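# Upright a gift box on its side and open its lid

## Task

A closed gift box is lying on its side on the table. Turn it so it rests on its bottom, then open it until the lid is roughly upright or tipped back past upright. Concealed magnets keep the lid's flap closed, so it needs some pull to open.

## Robot and tools

Robot: one six-joint arm carrying a five-finger right hand. Its base sits at (0, 0, +0.133) m in the scene frame with quat_wxyz (+0.915, +0.396, -0.012, +0.071), so it is tilted against the table. A two-camera stand is fixed to the floor next to the table. Cameras: cam_high (896x504), cam_low (896x504), cam_wrist (672x504).

Frame: the scene frame has its origin on the tabletop straight under the base, +z up, and +y to the left when facing along +x. Reported poses, velocities and targets use this frame. Offsets use its axes; a rotation turns about the Hand target's position.

Hand point: a spot fixed to the palm, 0.05 m in front of it and 0.15 m out from the wrist face along the fingers. Its +z runs along the straight fingers, +y out of the palm, +x across the palm away from the thumb. Straight fingers extend 0.06 to 0.07 m past it along +z, 0.06 m behind it along -y. A wrist bracket on the little-finger side reaches 0.10 m across and can strike things; with fingers level the wrist may sit up to 0.11 m (palm down) or 0.23 m (palm up) below the point and hit the table first.

Row format (used by execute_actions and move): 14 numbers, each in [-1, 1], for the single arm: dx, dy, dz, rx, ry, rz, little, ring, middle, index, thumb_bend, thumb_turn, force_limit, speed. The first six are an offset, not a pose: a displacement and a rotation vector measured from the Hand target as it stood when the action or move began, along scene axes. 1.0 equals 0.6 m or 180 degrees. Finger and thumb_bend values: +1 straight/open, -1 curled/closed. thumb_turn: +1 beside the palm, -1 swung in front of it facing the fingers. force_limit maps -1..+1 to about 0..10 N at the fingertip (0..15 N for both thumb motors). speed rises linearly from near zero at -1 to full at +0.48 and stays full up to +1; a full finger stroke then takes 0.49 s. With the thumb in front, the hand can enclose objects about 0.035 to 0.065 m thick, or a handle down to 0.025 m. At scene start, read a result first and resend the hand values it reports, since 0 is itself a command; resending the same hand values keeps a grip.

execute_actions: actions is a list of actions; each action is up to 15 rows, one per 1/30 s step, and a short action repeats its last row. Every row in an action counts from that action's starting Hand target, and repeating an offset in a new action moves further. cameras: list of names, ["all"], or []; by default images come only when actions is empty.

move: target is one row or a list of up to 15 rows, all offsets from the same starting Hand target. speed: m/s, 0.002 to 3.6, default 0.25 (turns at twice that in rad/s), one number or one per target. blend: metres of corner rounding per target, default 0 (full stop). stop_force: 3 to 120 N; ends the path when the wrist sensor feels that much push against the motion; omit it when backing off a contact. zero: with stop_force, true takes a fresh sensor zero first, false keeps the old one. blocking=false returns early while the move continues (not with stop_force). The result adds a move: line: done (within 3 mm and 2 degrees), off_target, moving, held or fault, plus limits=paced or limits=held. done never proves nothing was touched.

wait: seconds 0 to 10; the arm holds its last command. stop: brakes a running move. zoom_image: camera (cam_high, cam_low or cam_wrist) and region [x0, y0, x1, y1] in pixels from the top-left, at most 504 by 504, on the newest image. show_instructions: shows reference images. zero_wrist_force: sets the current force reading as the new zero. finished_scene: scene is the current scene's number; call it once the box stands upright with its lid open and stays so without help.

Results: end_effector_position (m) and end_effector_quat_wxyz, velocities, Hand target (the last commanded pose after clipping, origin for the next offsets), joint positions and torques, Wrist force and Wrist torque along the hand's own axes plus a peak line, motor temperatures, and hand_measured, hand_stopped_by (moving, target, force, stalled, fault) and hand_load_n, all six in row order, plus hand_force_limit and hand_speed. Positions can be a few cm off. The hand point often stops short of Hand target; any new command, even zeros, requests it again.

Motion notes: orientation commands are clipped to 32 degrees from the measured one per step. Commands lag 0.09 to 0.22 s; fast moves overshoot. Keep paths away from the arm's base. To release a press, command back past the hand point.

Avoid: letting the box fall off the table or leaving it off it; slamming, dropping or hard shoves. Contact torque limits are 136 N m for shoulder pan, shoulder lift and elbow and 25.4 N m for each wrist joint; a net outside force near 150 N (plus or minus 25) also stops the arm for 10 s. The arm is stiff, so aim only slightly past firm contact. Overloading fingers costs. Motors heating to 70 °C give MOTOR HOT; at 85 °C the arm brakes for 30 to 60 s.

Each tool is called after ">>>" as a command line: name --argument value for each argument, lists and objects as JSON in quotes; but a table of rows of numbers goes row by row, as --pt "numbers of a row", without its own name.

Reference images:

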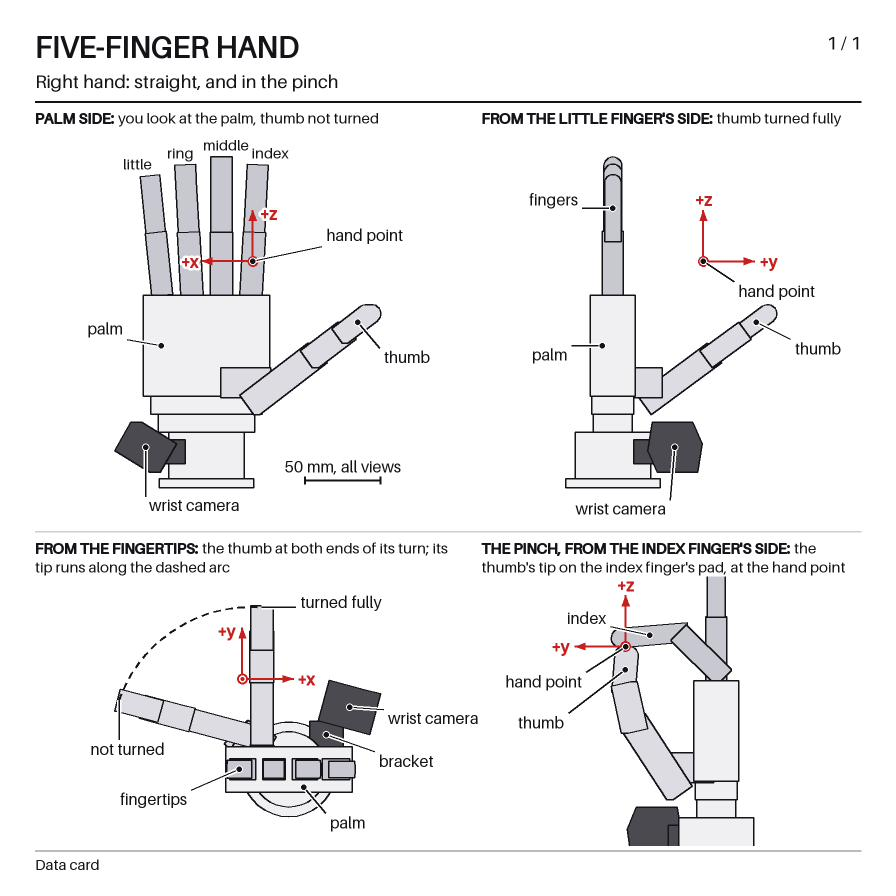

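## Session

>>> execute_actions --actions '[]'

Scene clock: 0.00 s.
end_effector_position=(+0.9266, -0.1984, +0.1921) hand_measured=(+1.000, +1.000, +1.000, +1.000, +1.000, +1.000) hand_load_n=(+0.0, +0.0, +0.0, +0.0, +0.0, +0.0) hand_stopped_by=(target, target, target, target, target, target) hand_force_limit=0.00 hand_speed=-0.80 end_effector_quat_wxyz=(+0.412, +0.189, +0.888, +0.074)
Joint positions: [-0.376 -0.686 0.738 0.382 1.869 -1.961]
Joint velocities: within noise
Joint torques (N m): no reading
Motor temperatures (°C): [35 42 34 45 40 47]
Wrist force (N): no reading
Wrist torque (N m): no reading
Wrist force, peak (N): no reading
Hand target: +0.9266, -0.1984, +0.1921; +0.412, +0.189, +0.888, +0.074

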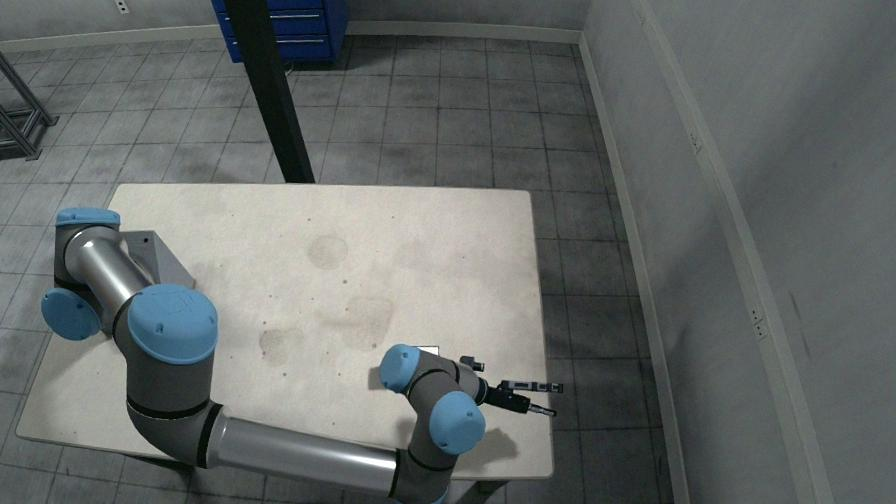

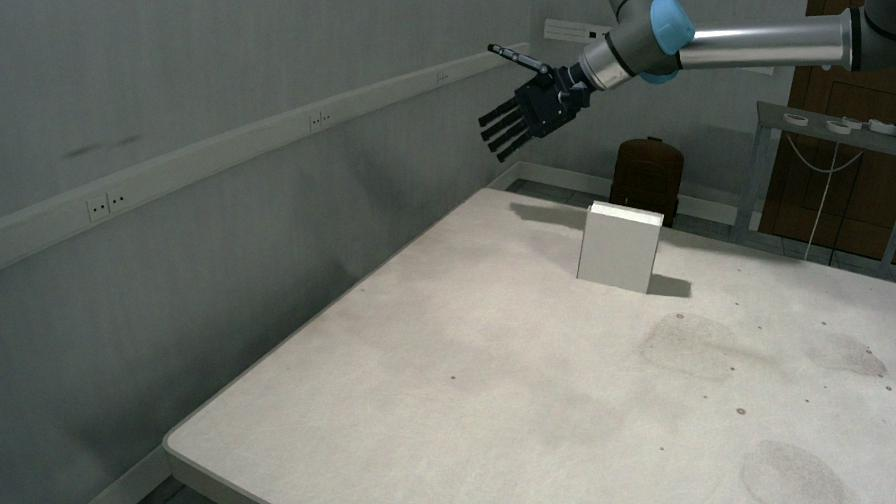

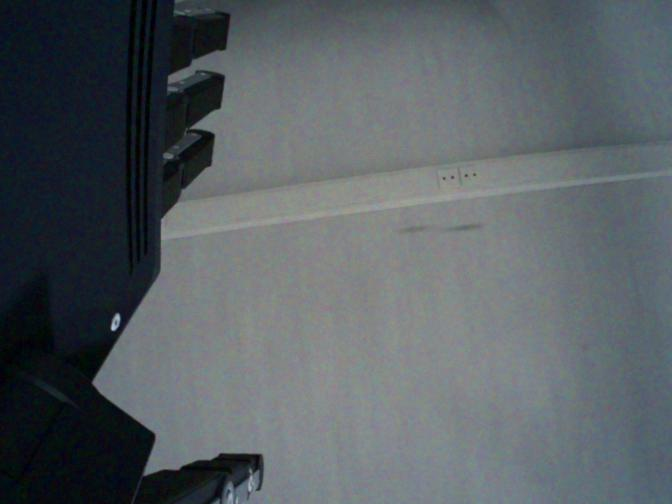

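>>> zoom_image --camera "cam_low" --region '[540, 170, 740, 320]'

>>> zoom_image --camera "cam_high" --region '[360, 320, 500, 420]'

Scaled by 2.520 from the camera's 896x504 image, which has a finer 1280x720 frame.

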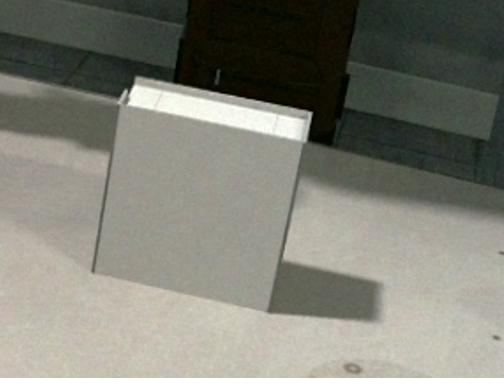

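Scaled by 3.600 from the camera's 896x504 image, which has a finer 1280x720 frame.

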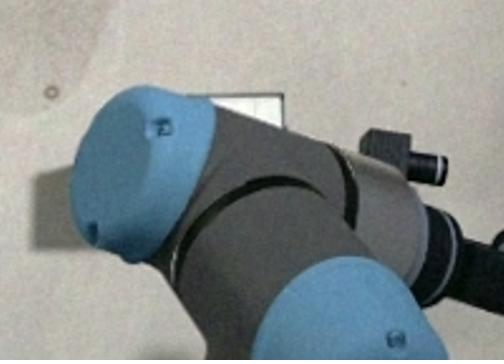

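>>> move --target '[-0.3, 0.3, 0.5, 0, 0, 0, 1, 1, 1, 1, 1, 1, 0, -0.8]' --speed 0.4 --cameras '["all"]'

Scene clock: 23.47 s.
end_effector_position=(+0.7467, -0.0184, +0.4920) hand_measured=(+1.000, +1.000, +1.000, +1.000, +1.000, +1.000) hand_load_n=(+0.0, +0.0, +0.5, +0.0, +0.0, +0.0) hand_stopped_by=(target, target, target, target, target, target) hand_force_limit=0.00 hand_speed=-0.80 end_effector_quat_wxyz=(+0.412, +0.189, +0.888, +0.074)
Joint positions: [0.186 -0.947 1.038 0.517 2.361 -1.637]
Joint torques (N m): [36.73 -34.61 -7.67 -1.57 0.48 0.62]
Wrist force (N): [-0.4 0.0 -0.2]
Wrist torque (N m): [0.06 0.08 -0.02]
Wrist force, peak (N): [-0.7 1.1 -2.5]
Hand target: +0.7466, -0.0184, +0.4921; +0.412, +0.189, +0.888, +0.074
Off the commanded pose: 0.000 m, 0 deg.
move: done

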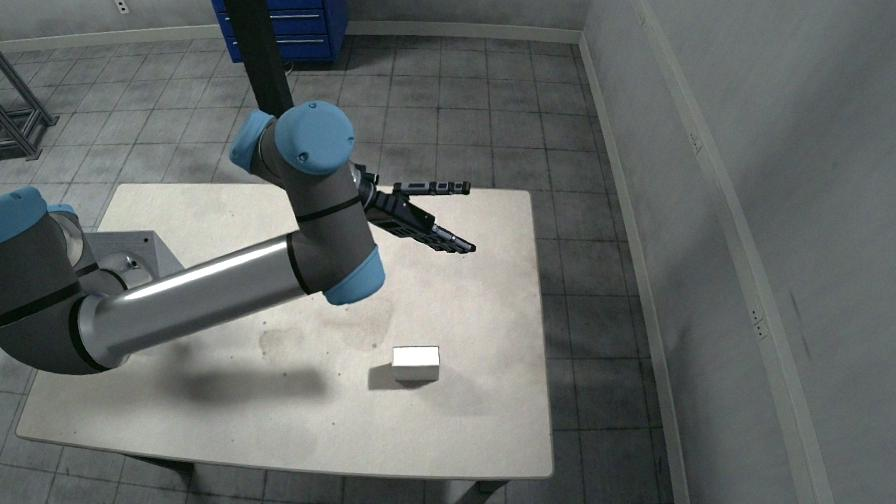

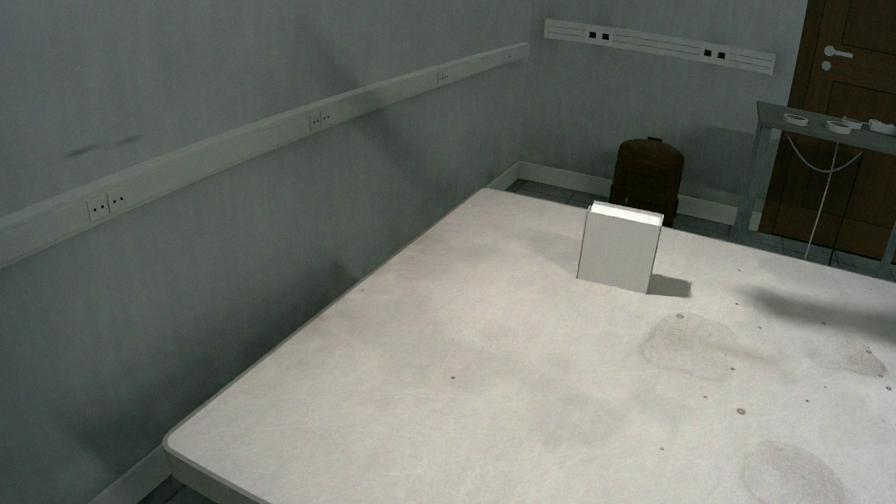

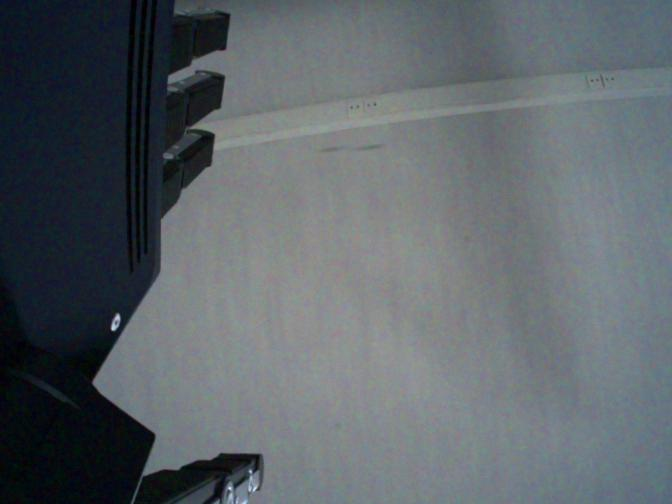

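>>> zoom_image --camera "cam_high" --region '[350, 320, 470, 410]'

>>> zoom_image --camera "cam_low" --region '[560, 190, 700, 310]'

Scaled by 4.200 from the camera's 896x504 image, which has a finer 1280x720 frame.

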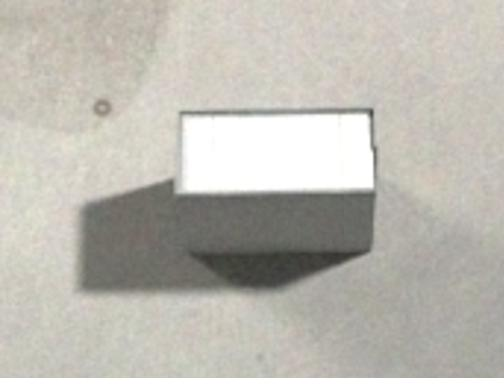

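Scaled by 3.600 from the camera's 896x504 image, which has a finer 1280x720 frame.

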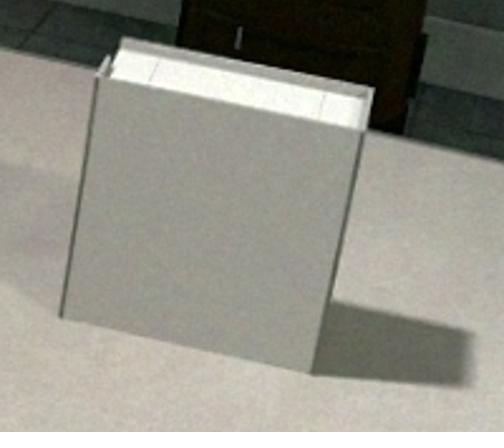

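>>> move --target '[-0.211, -0.2027, -0.12, 0.3687, 0.0663, -0.795, 1, 1, 1, 1, 1, 1, 0, -0.8]' --speed 0.5 --cameras '["all"]'

Scene clock: 108.30 s.
end_effector_position=(+0.6868, -0.0764, +0.4582) hand_measured=(+1.000, +1.000, +1.000, +1.000, +1.000, +1.000) hand_load_n=(-0.5, +0.0, +0.0, +0.0, +0.0, +0.0) hand_stopped_by=(target, target, target, target, target, target) hand_force_limit=0.00 hand_speed=-0.80 end_effector_quat_wxyz=(+0.303, +0.734, +0.603, +0.070)
Joint positions: [0.295 -0.641 0.82 1.101 2.851 0.193]
Joint torques (N m): [36 -39.26 -4.92 -0.55 1.99 -0.47]
Wrist force (N): [0.0 -0.4 -0.4]
Wrist torque (N m): [-0.06 0.02 -0.06]
Wrist force, peak (N): [-2.8 1.0 -1.4]
Hand target: +0.6868, -0.0764, +0.4582; +0.303, +0.734, +0.603, +0.070 (not the last commanded pose)
Off the commanded pose: 0.100 m, 85 deg.
move: held (a check stopped the path); limits=held
pose unreachable: on one or more control steps of this call, first in action 0 (counted from 0), an arm could not follow its commanded pose, so it was not sent that pose on those steps. It may still have moved: this result reports where it is.
cause: moving toward the commanded pose would bring two parts of the arm too close to each other (joints 4 (wrist 1) to 6 (wrist 3) lie between them).

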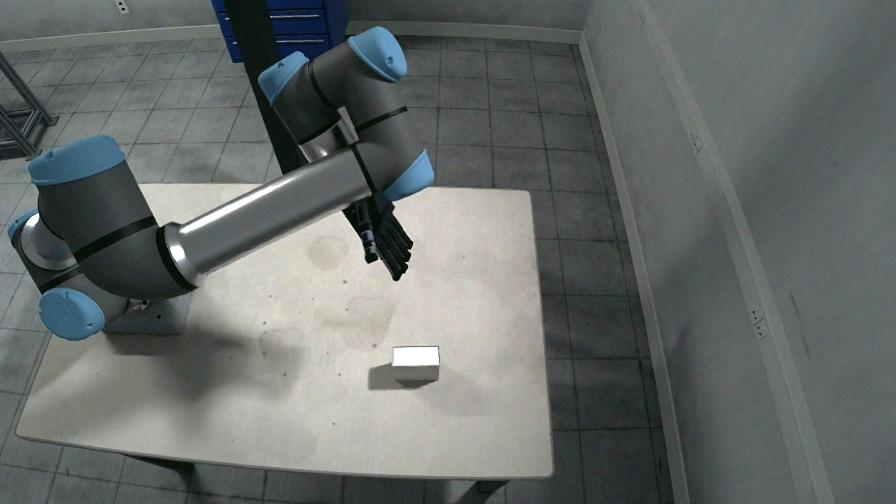

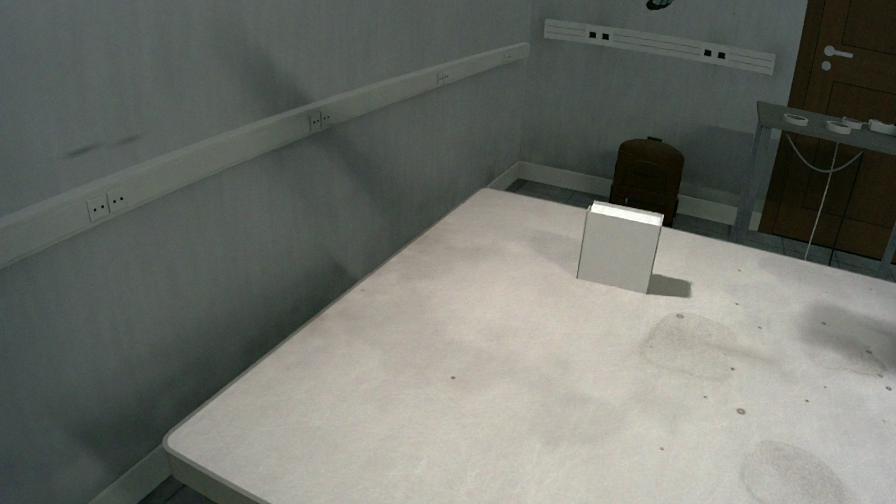

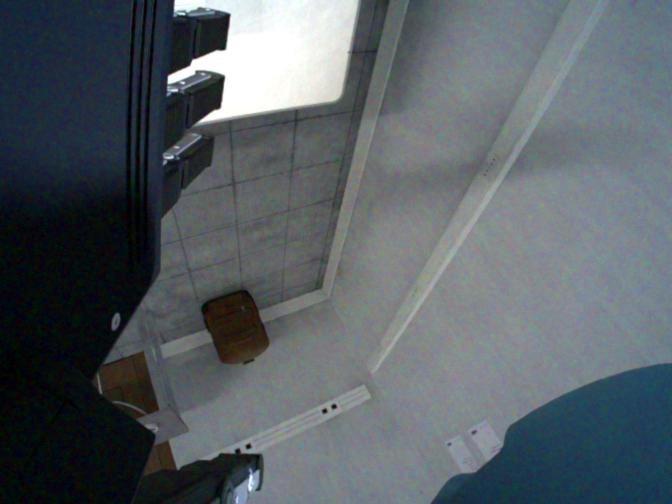

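>>> move --pt "-0.2 -0.1 0.0 0.3453 -0.1297 -0.3276 1 1 1 1 1 -1 0 -0.2" --pt "-0.3447 -0.1393 -0.397 0.3453 -0.1297 -0.3276 1 1 1 1 1 -1 0 -0.2" --speed 0.4 --blend 0.05 --cameras '["all"]'

Scene clock: 347.53 s.
end_effector_position=(+0.4799, -0.1600, +0.2201) hand_measured=(+1.000, +1.000, +1.000, +1.000, +1.000, -1.000) hand_load_n=(+0.0, +0.0, +0.0, +0.0, +0.0, +0.5) hand_stopped_by=(target, target, target, target, target, target) hand_force_limit=0.00 hand_speed=-0.20 end_effector_quat_wxyz=(+0.001, +0.941, +0.000, +0.339)
Joint positions: [-0.092 -1.396 1.971 0.102 2.203 1.012]
Joint torques (N m): [11.75 -13.26 -2.58 -1.69 -1.61 -0.51]
Wrist force (N): [0.6 -0.3 -0.2]
Wrist torque (N m): [-0.07 -0.05 -0.10]
Wrist force, peak (N): [2.0 -0.5 -1.6]
Hand target: +0.4800, -0.1600, +0.2200; +0.001, +0.941, +0.000, +0.339
Off the commanded pose: 0.000 m, 0 deg.
move: done

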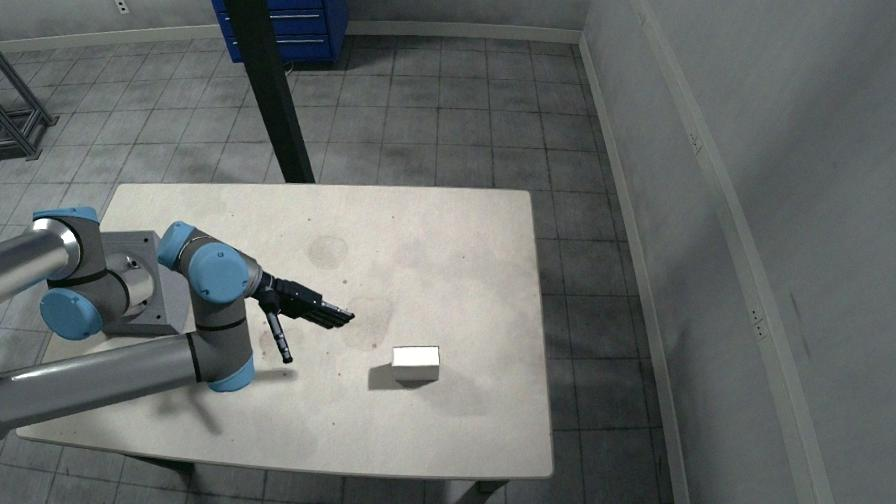

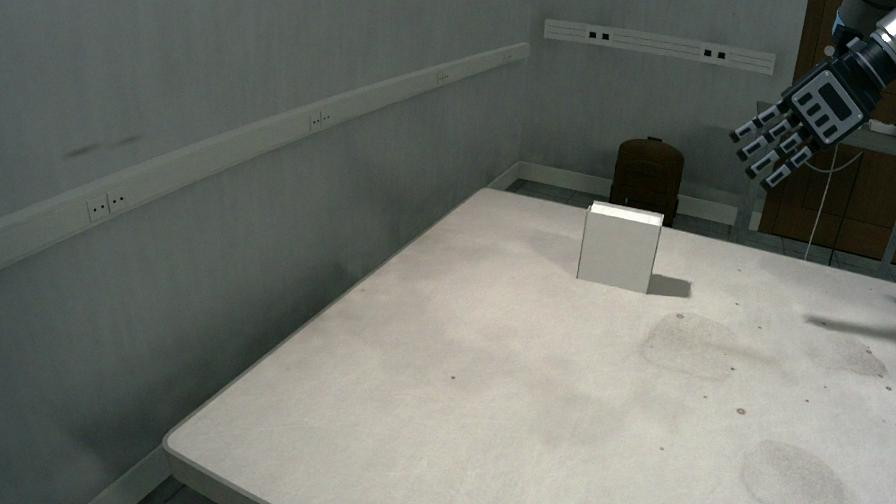

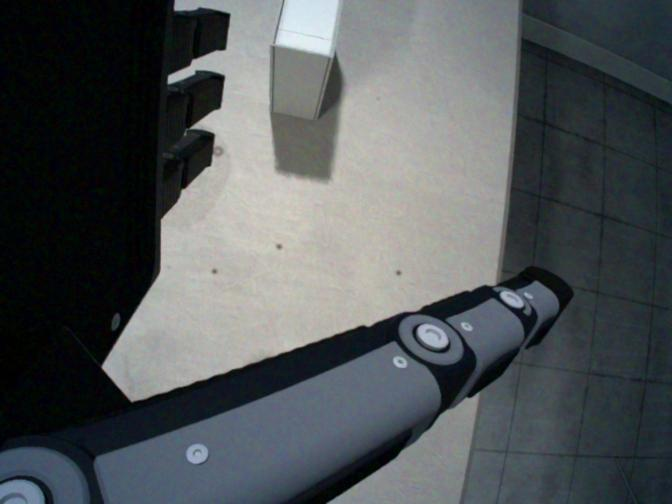

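>>> zoom_image --camera "cam_wrist" --region '[230, 0, 400, 190]'

>>> zoom_image --camera "cam_high" --region '[380, 335, 450, 390]'

>>> zoom_image --camera "cam_low" --region '[570, 195, 680, 300]'

Scaled by 2.653 from the camera's 672x504 image, which has a finer 960x720 frame.

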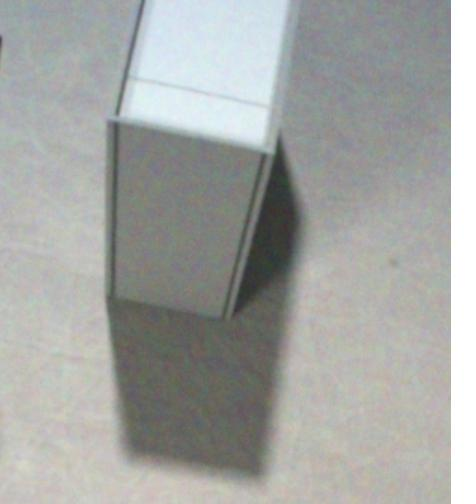

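Scaled by 7.200 from the camera's 896x504 image, which has a finer 1280x720 frame.

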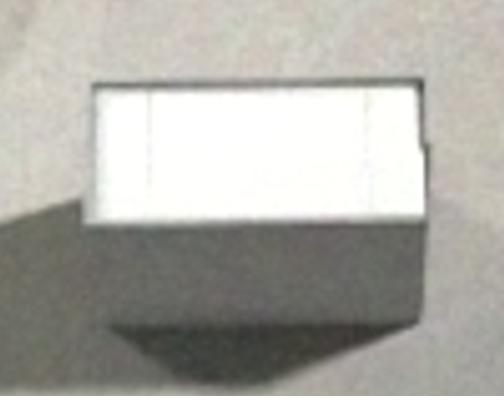

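Scaled by 4.582 from the camera's 896x504 image, which has a finer 1280x720 frame.

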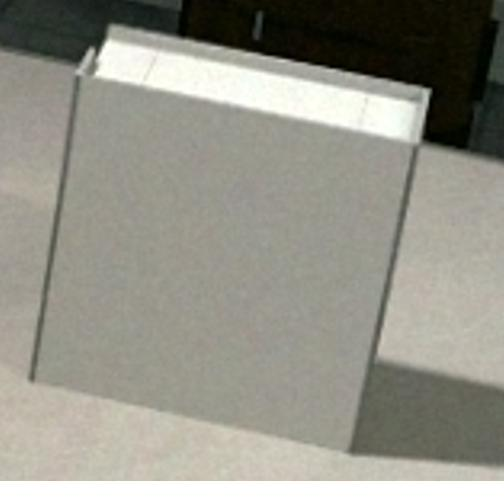

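>>> move --target '[0.23, 0.0083, -0.0, 0, 0.11, 0, 1, 1, 1, 1, 1, -1, 0, -0.2]' --speed 0.3 --cameras '["all"]'

Scene clock: 439.07 s.
end_effector_position=(+0.6180, -0.1550, +0.2201) hand_measured=(+1.000, +1.000, +1.000, +1.000, +1.000, -1.000) hand_load_n=(+0.0, +0.0, +0.0, +0.0, +0.0, +0.0) hand_stopped_by=(target, target, target, target, target, target) hand_force_limit=0.00 hand_speed=-0.20 end_effector_quat_wxyz=(+0.001, +0.985, +0.000, +0.173)
Joint positions: [-0.062 -0.851 1.166 0.803 2.362 1.322]
Joint torques (N m): [30.69 -23.76 -14.14 3.56 -1.97 0.52]
Wrist force (N): [0.2 -0.7 -0.4]
Wrist torque (N m): [-0.14 -0.03 -0.01]
Wrist force, peak (N): [2.2 -1.2 0.5]
Hand target: +0.6180, -0.1550, +0.2200; +0.001, +0.985, +0.000, +0.173
Off the commanded pose: 0.000 m, 0 deg.
move: done

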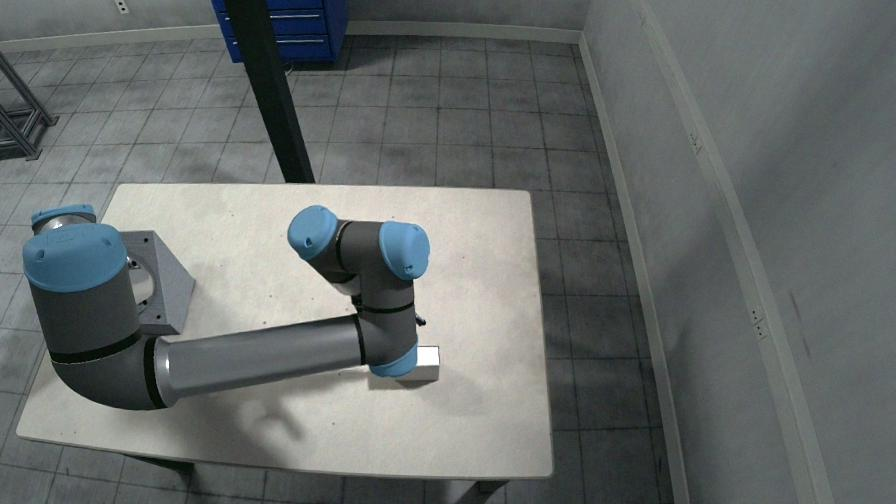

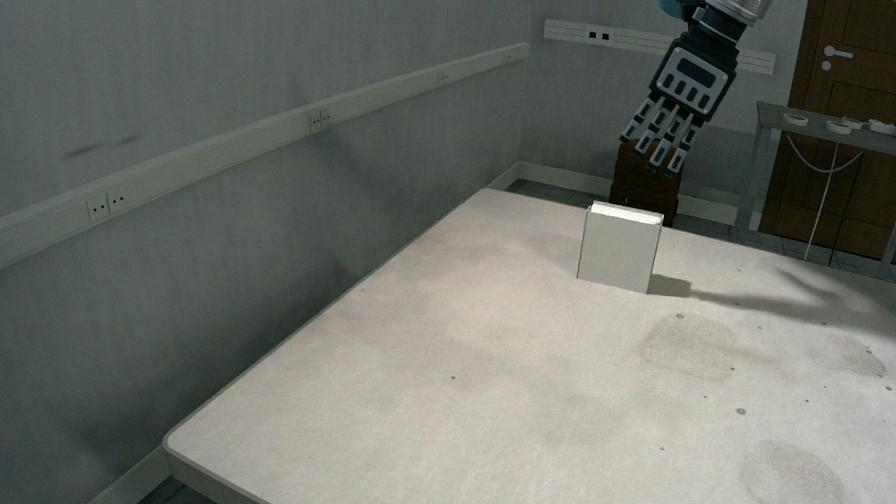

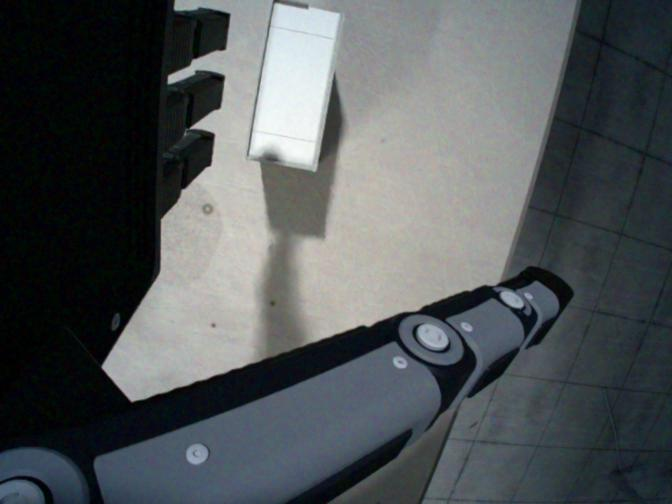

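>>> move --target '[0.012, 0.0167, -0.0333, 0, 0, 0.0139, 1, 1, 1, 1, 1, -1, 0, -0.2]' --speed 0.2 --cameras '["cam_wrist", "cam_low"]'

>>> zoom_image --camera "cam_wrist" --region '[160, 0, 410, 190]'

>>> zoom_image --camera "cam_low" --region '[550, 60, 750, 310]'

Scene clock: 500.33 s.
end_effector_position=(+0.6252, -0.1449, +0.1998) hand_measured=(+1.000, +1.000, +1.000, +1.000, +1.000, -1.000) hand_load_n=(+0.0, +0.0, +0.0, +0.0, +0.0, +0.0) hand_stopped_by=(target, target, target, target, target, target) hand_force_limit=0.00 hand_speed=-0.20 end_effector_quat_wxyz=(-0.003, +0.985, +0.022, +0.173) end_effector_velocity=(-0.001, -0.002, +0.002) end_effector_angular_velocity=(-0.001, +0.001, -0.008)
Joint positions: [-0.079 -0.831 1.181 0.759 2.339 1.263]
Joint velocities: [0 -0.004 0 0.004 0.003 0.007]
Joint torques (N m): [42.44 -41.67 -14.73 3.3 1.18 1.55]
Wrist force (N): [0.4 -0.8 0.0]
Wrist torque (N m): [-0.17 -0.08 -0.05]
Wrist force, peak (N): [0.2 -1.5 -0.4]
Hand target: +0.6252, -0.1450, +0.2000; -0.003, +0.985, +0.022, +0.173
Off the commanded pose: 0.000 m, 0 deg.
move: done
Images, in order (width x height): cam_low 896x504, cam_wrist 672x504.

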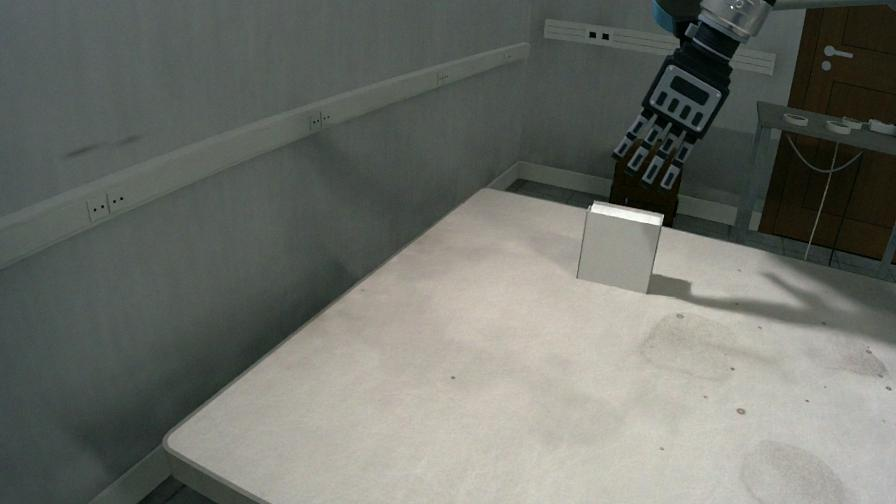

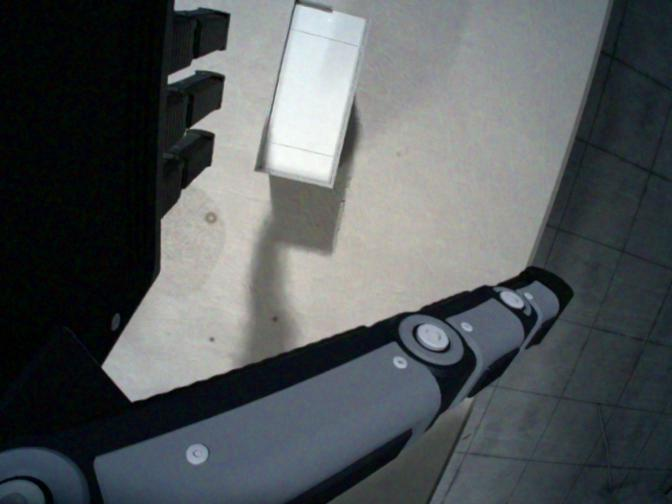

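Scaled by 2.016 from the camera's 672x504 image, which has a finer 960x720 frame.

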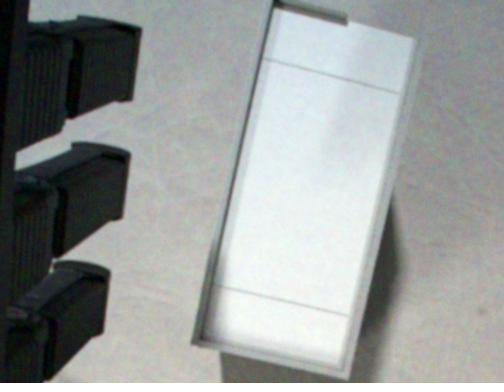

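Scaled by 2.016 from the camera's 896x504 image, which has a finer 1280x720 frame.

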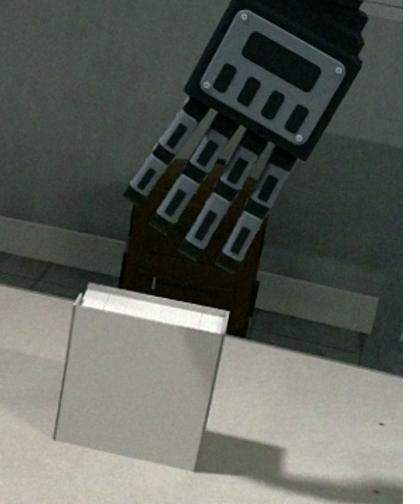

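>>> move --target '[0.0362, 0.0083, -0.1, 0, 0, 0, 1, 1, 1, 1, 1, -1, 0, -0.2]' --speed 0.1 --stop_force 6 --cameras '["all"]'

>>> zoom_image --camera "cam_wrist" --region '[160, 0, 410, 190]'

>>> zoom_image --camera "cam_low" --region '[550, 100, 750, 310]'

Scene clock: 545.63 s.
end_effector_position=(+0.6469, -0.1400, +0.1400) hand_measured=(+1.000, +1.000, +1.000, +1.000, +1.000, -1.000) hand_load_n=(+0.0, +0.0, +0.0, +0.0, +0.0, +0.5) hand_stopped_by=(target, target, target, target, target, target) hand_force_limit=0.00 hand_speed=-0.20 end_effector_quat_wxyz=(-0.003, +0.985, +0.022, +0.173)
Joint positions: [-0.15 -0.771 1.178 0.643 2.306 1.177]
Joint torques (N m): [46.14 -44.25 -3.09 2.58 1.31 0.42]
Wrist force (N): [0.2 -0.7 -0.1]
Wrist torque (N m): [-0.13 -0.07 -0.10]
Wrist force, peak (N): [0.5 -0.8 -1.4]
Hand target: +0.6469, -0.1400, +0.1400; -0.003, +0.985, +0.022, +0.173
Off the commanded pose: 0.000 m, 0 deg.
move: done

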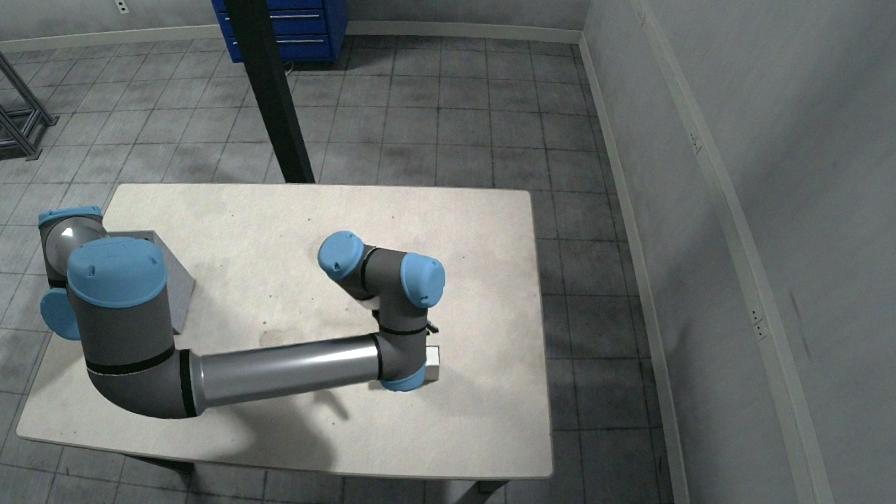

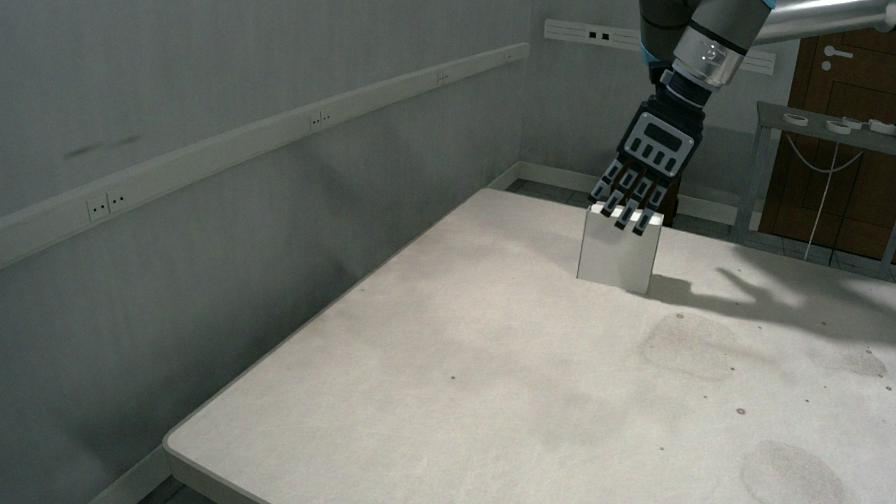

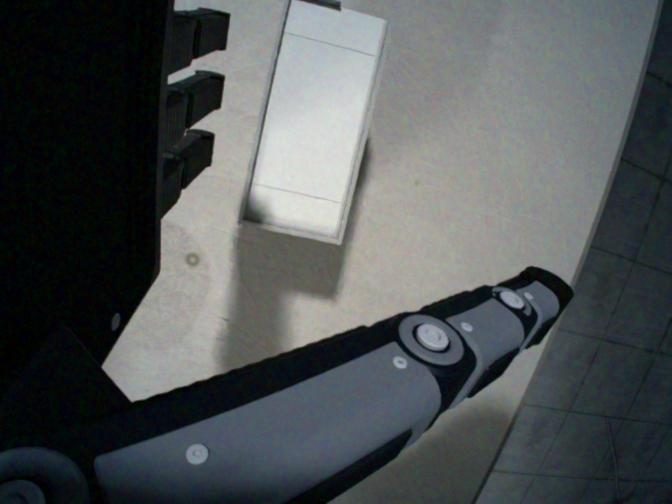

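Scaled by 2.016 from the camera's 672x504 image, which has a finer 960x720 frame.

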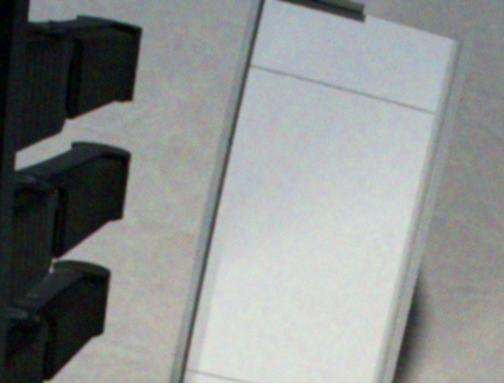

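Scaled by 2.400 from the camera's 896x504 image, which has a finer 1280x720 frame.

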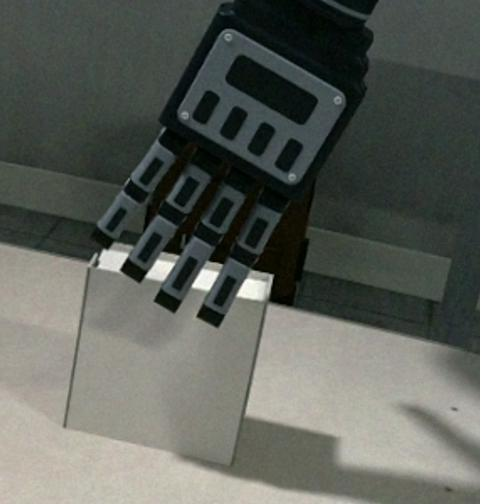

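>>> move --pt "0.0315 0.0 -0.0867 0 0 0 1 1 1 1 1 -1 0 -0.2" --speed 0.08 --stop_force 6 --cameras '["all"]'

>>> zoom_image --camera "cam_wrist" --region '[160, 0, 410, 190]'

>>> zoom_image --camera "cam_low" --region '[550, 120, 750, 330]'

Scene clock: 570.47 s.
end_effector_position=(+0.6658, -0.1400, +0.0880) hand_measured=(+1.000, +1.000, +1.000, +1.000, +1.000, -1.000) hand_load_n=(+0.0, +0.0, +0.0, +0.0, +0.0, +0.0) hand_stopped_by=(target, target, target, target, target, target) hand_force_limit=0.00 hand_speed=-0.20 end_effector_quat_wxyz=(-0.003, +0.985, +0.022, +0.173)
Joint positions: [-0.213 -0.713 1.156 0.56 2.273 1.105]
Joint torques (N m): [47.74 -46.57 -2.26 3.57 1.18 1.2]
Wrist force (N): [0.5 -0.6 -0.2]
Wrist torque (N m): [-0.14 -0.06 -0.07]
Wrist force, peak (N): [0.4 -1.1 -1.1]
Hand target: +0.6658, -0.1400, +0.0880; -0.003, +0.985, +0.022, +0.173
Off the commanded pose: 0.000 m, 0 deg.
move: done

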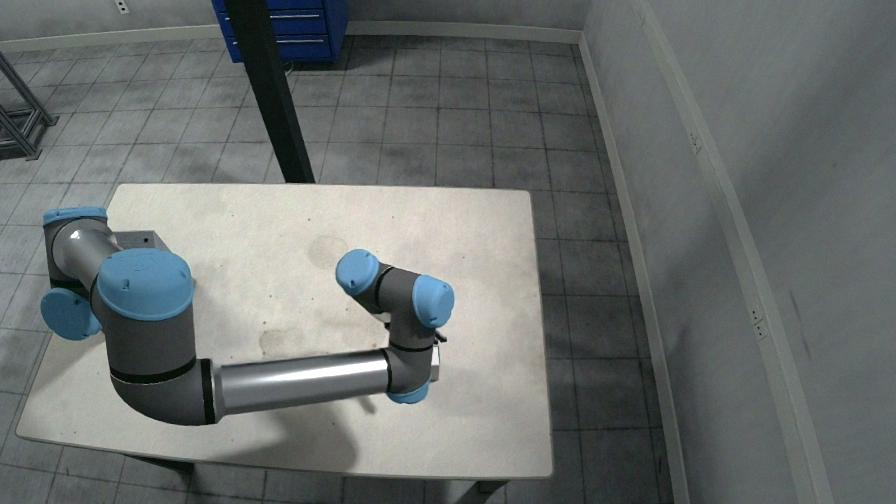

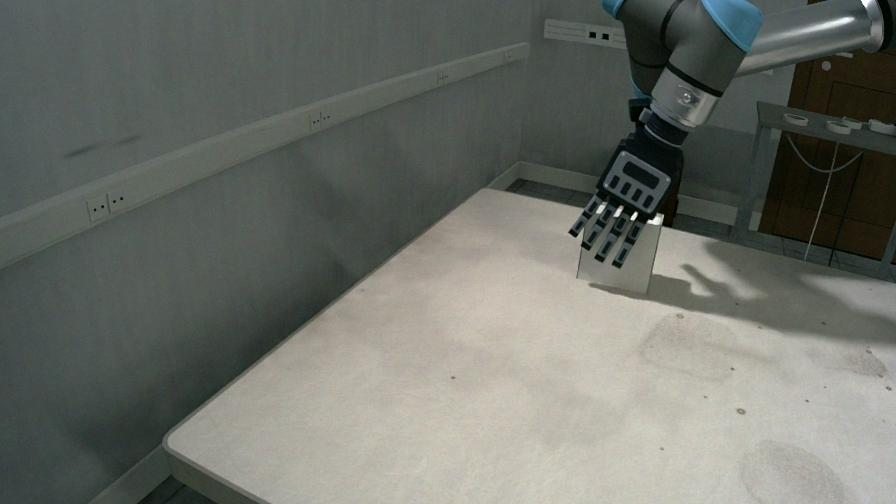

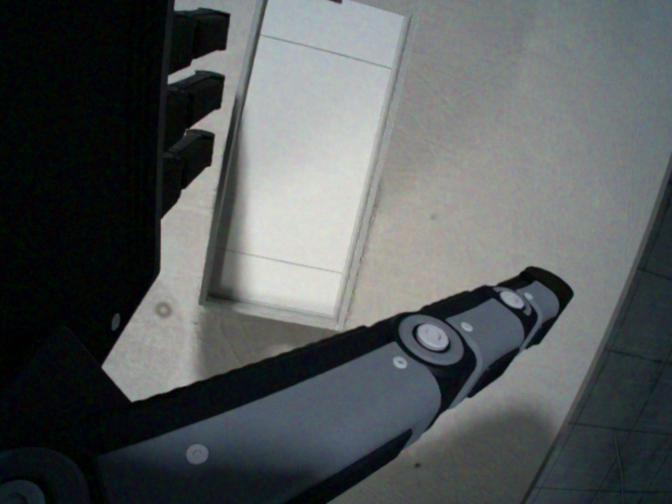

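Scaled by 2.016 from the camera's 672x504 image, which has a finer 960x720 frame.

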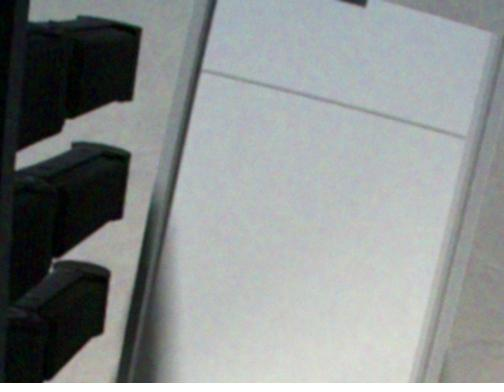

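Scaled by 2.400 from the camera's 896x504 image, which has a finer 1280x720 frame.

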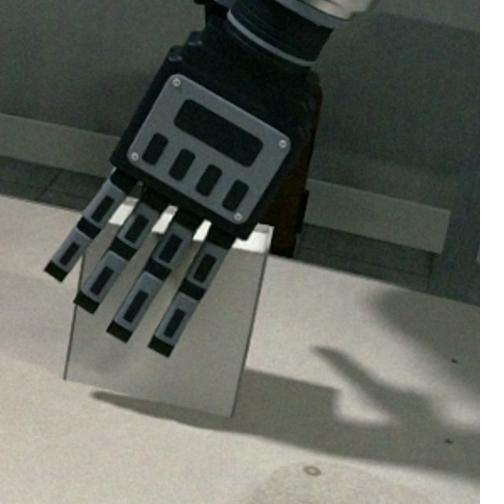

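>>> move --target '[-0.01, -0.03, -0.0167, 0, 0, 0, 1, 1, 1, 1, 1, -1, 0, -0.2]' --speed 0.04 --stop_force 4 --cameras '["all"]'

>>> zoom_image --camera "cam_wrist" --region '[160, 0, 410, 190]'

>>> zoom_image --camera "cam_low" --region '[550, 120, 750, 330]'

Scene clock: 584.00 s.
end_effector_position=(+0.6598, -0.1580, +0.0780) hand_measured=(+1.000, +1.000, +1.000, +1.000, +1.000, -1.000) hand_load_n=(+0.0, +0.0, +0.0, +0.0, +0.0, +0.0) hand_stopped_by=(target, target, target, target, target, target) hand_force_limit=0.00 hand_speed=-0.20 end_effector_quat_wxyz=(-0.003, +0.985, +0.022, +0.173)
Joint positions: [-0.248 -0.746 1.195 0.529 2.254 1.068]
Joint torques (N m): [46.88 -29.14 -14.68 3.59 1.2 1.64]
Wrist force (N): [0.1 -0.7 -0.5]
Wrist torque (N m): [-0.11 -0.02 -0.07]
Wrist force, peak (N): [0.5 -1.2 -0.4]
Hand target: +0.6598, -0.1580, +0.0780; -0.003, +0.985, +0.022, +0.173
Off the commanded pose: 0.000 m, 0 deg.
move: done

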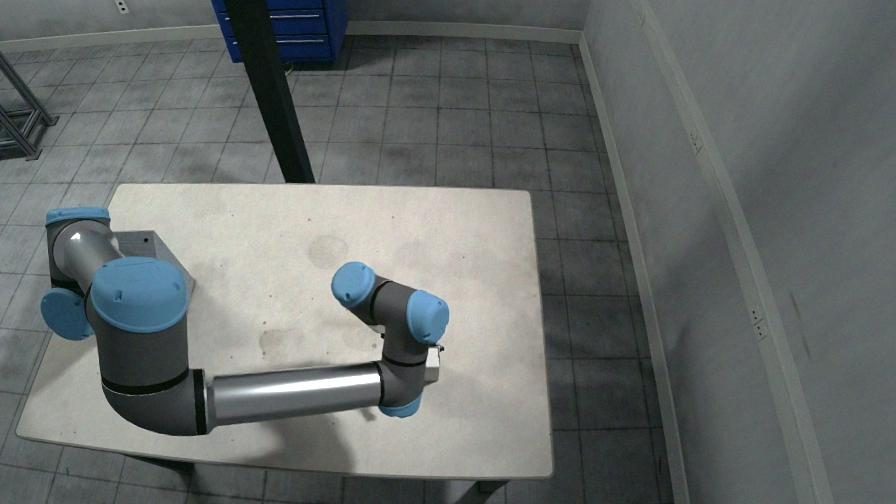

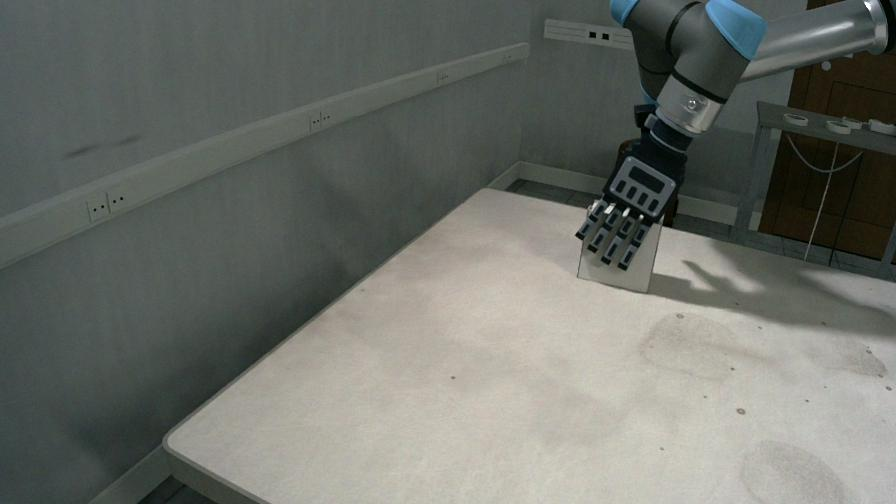

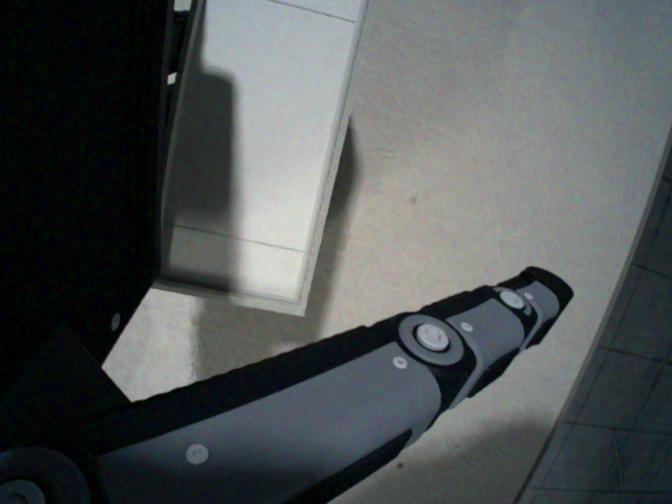

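Scaled by 2.016 from the camera's 672x504 image, which has a finer 960x720 frame.

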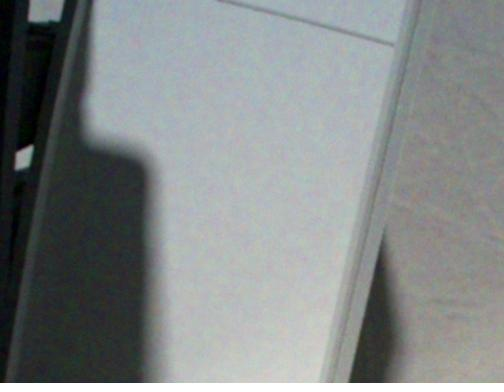

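Scaled by 2.400 from the camera's 896x504 image, which has a finer 1280x720 frame.

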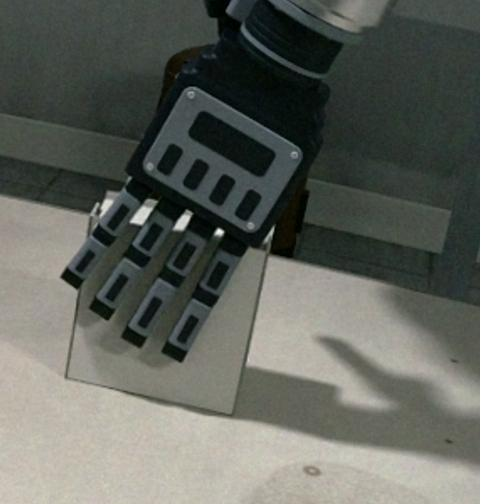

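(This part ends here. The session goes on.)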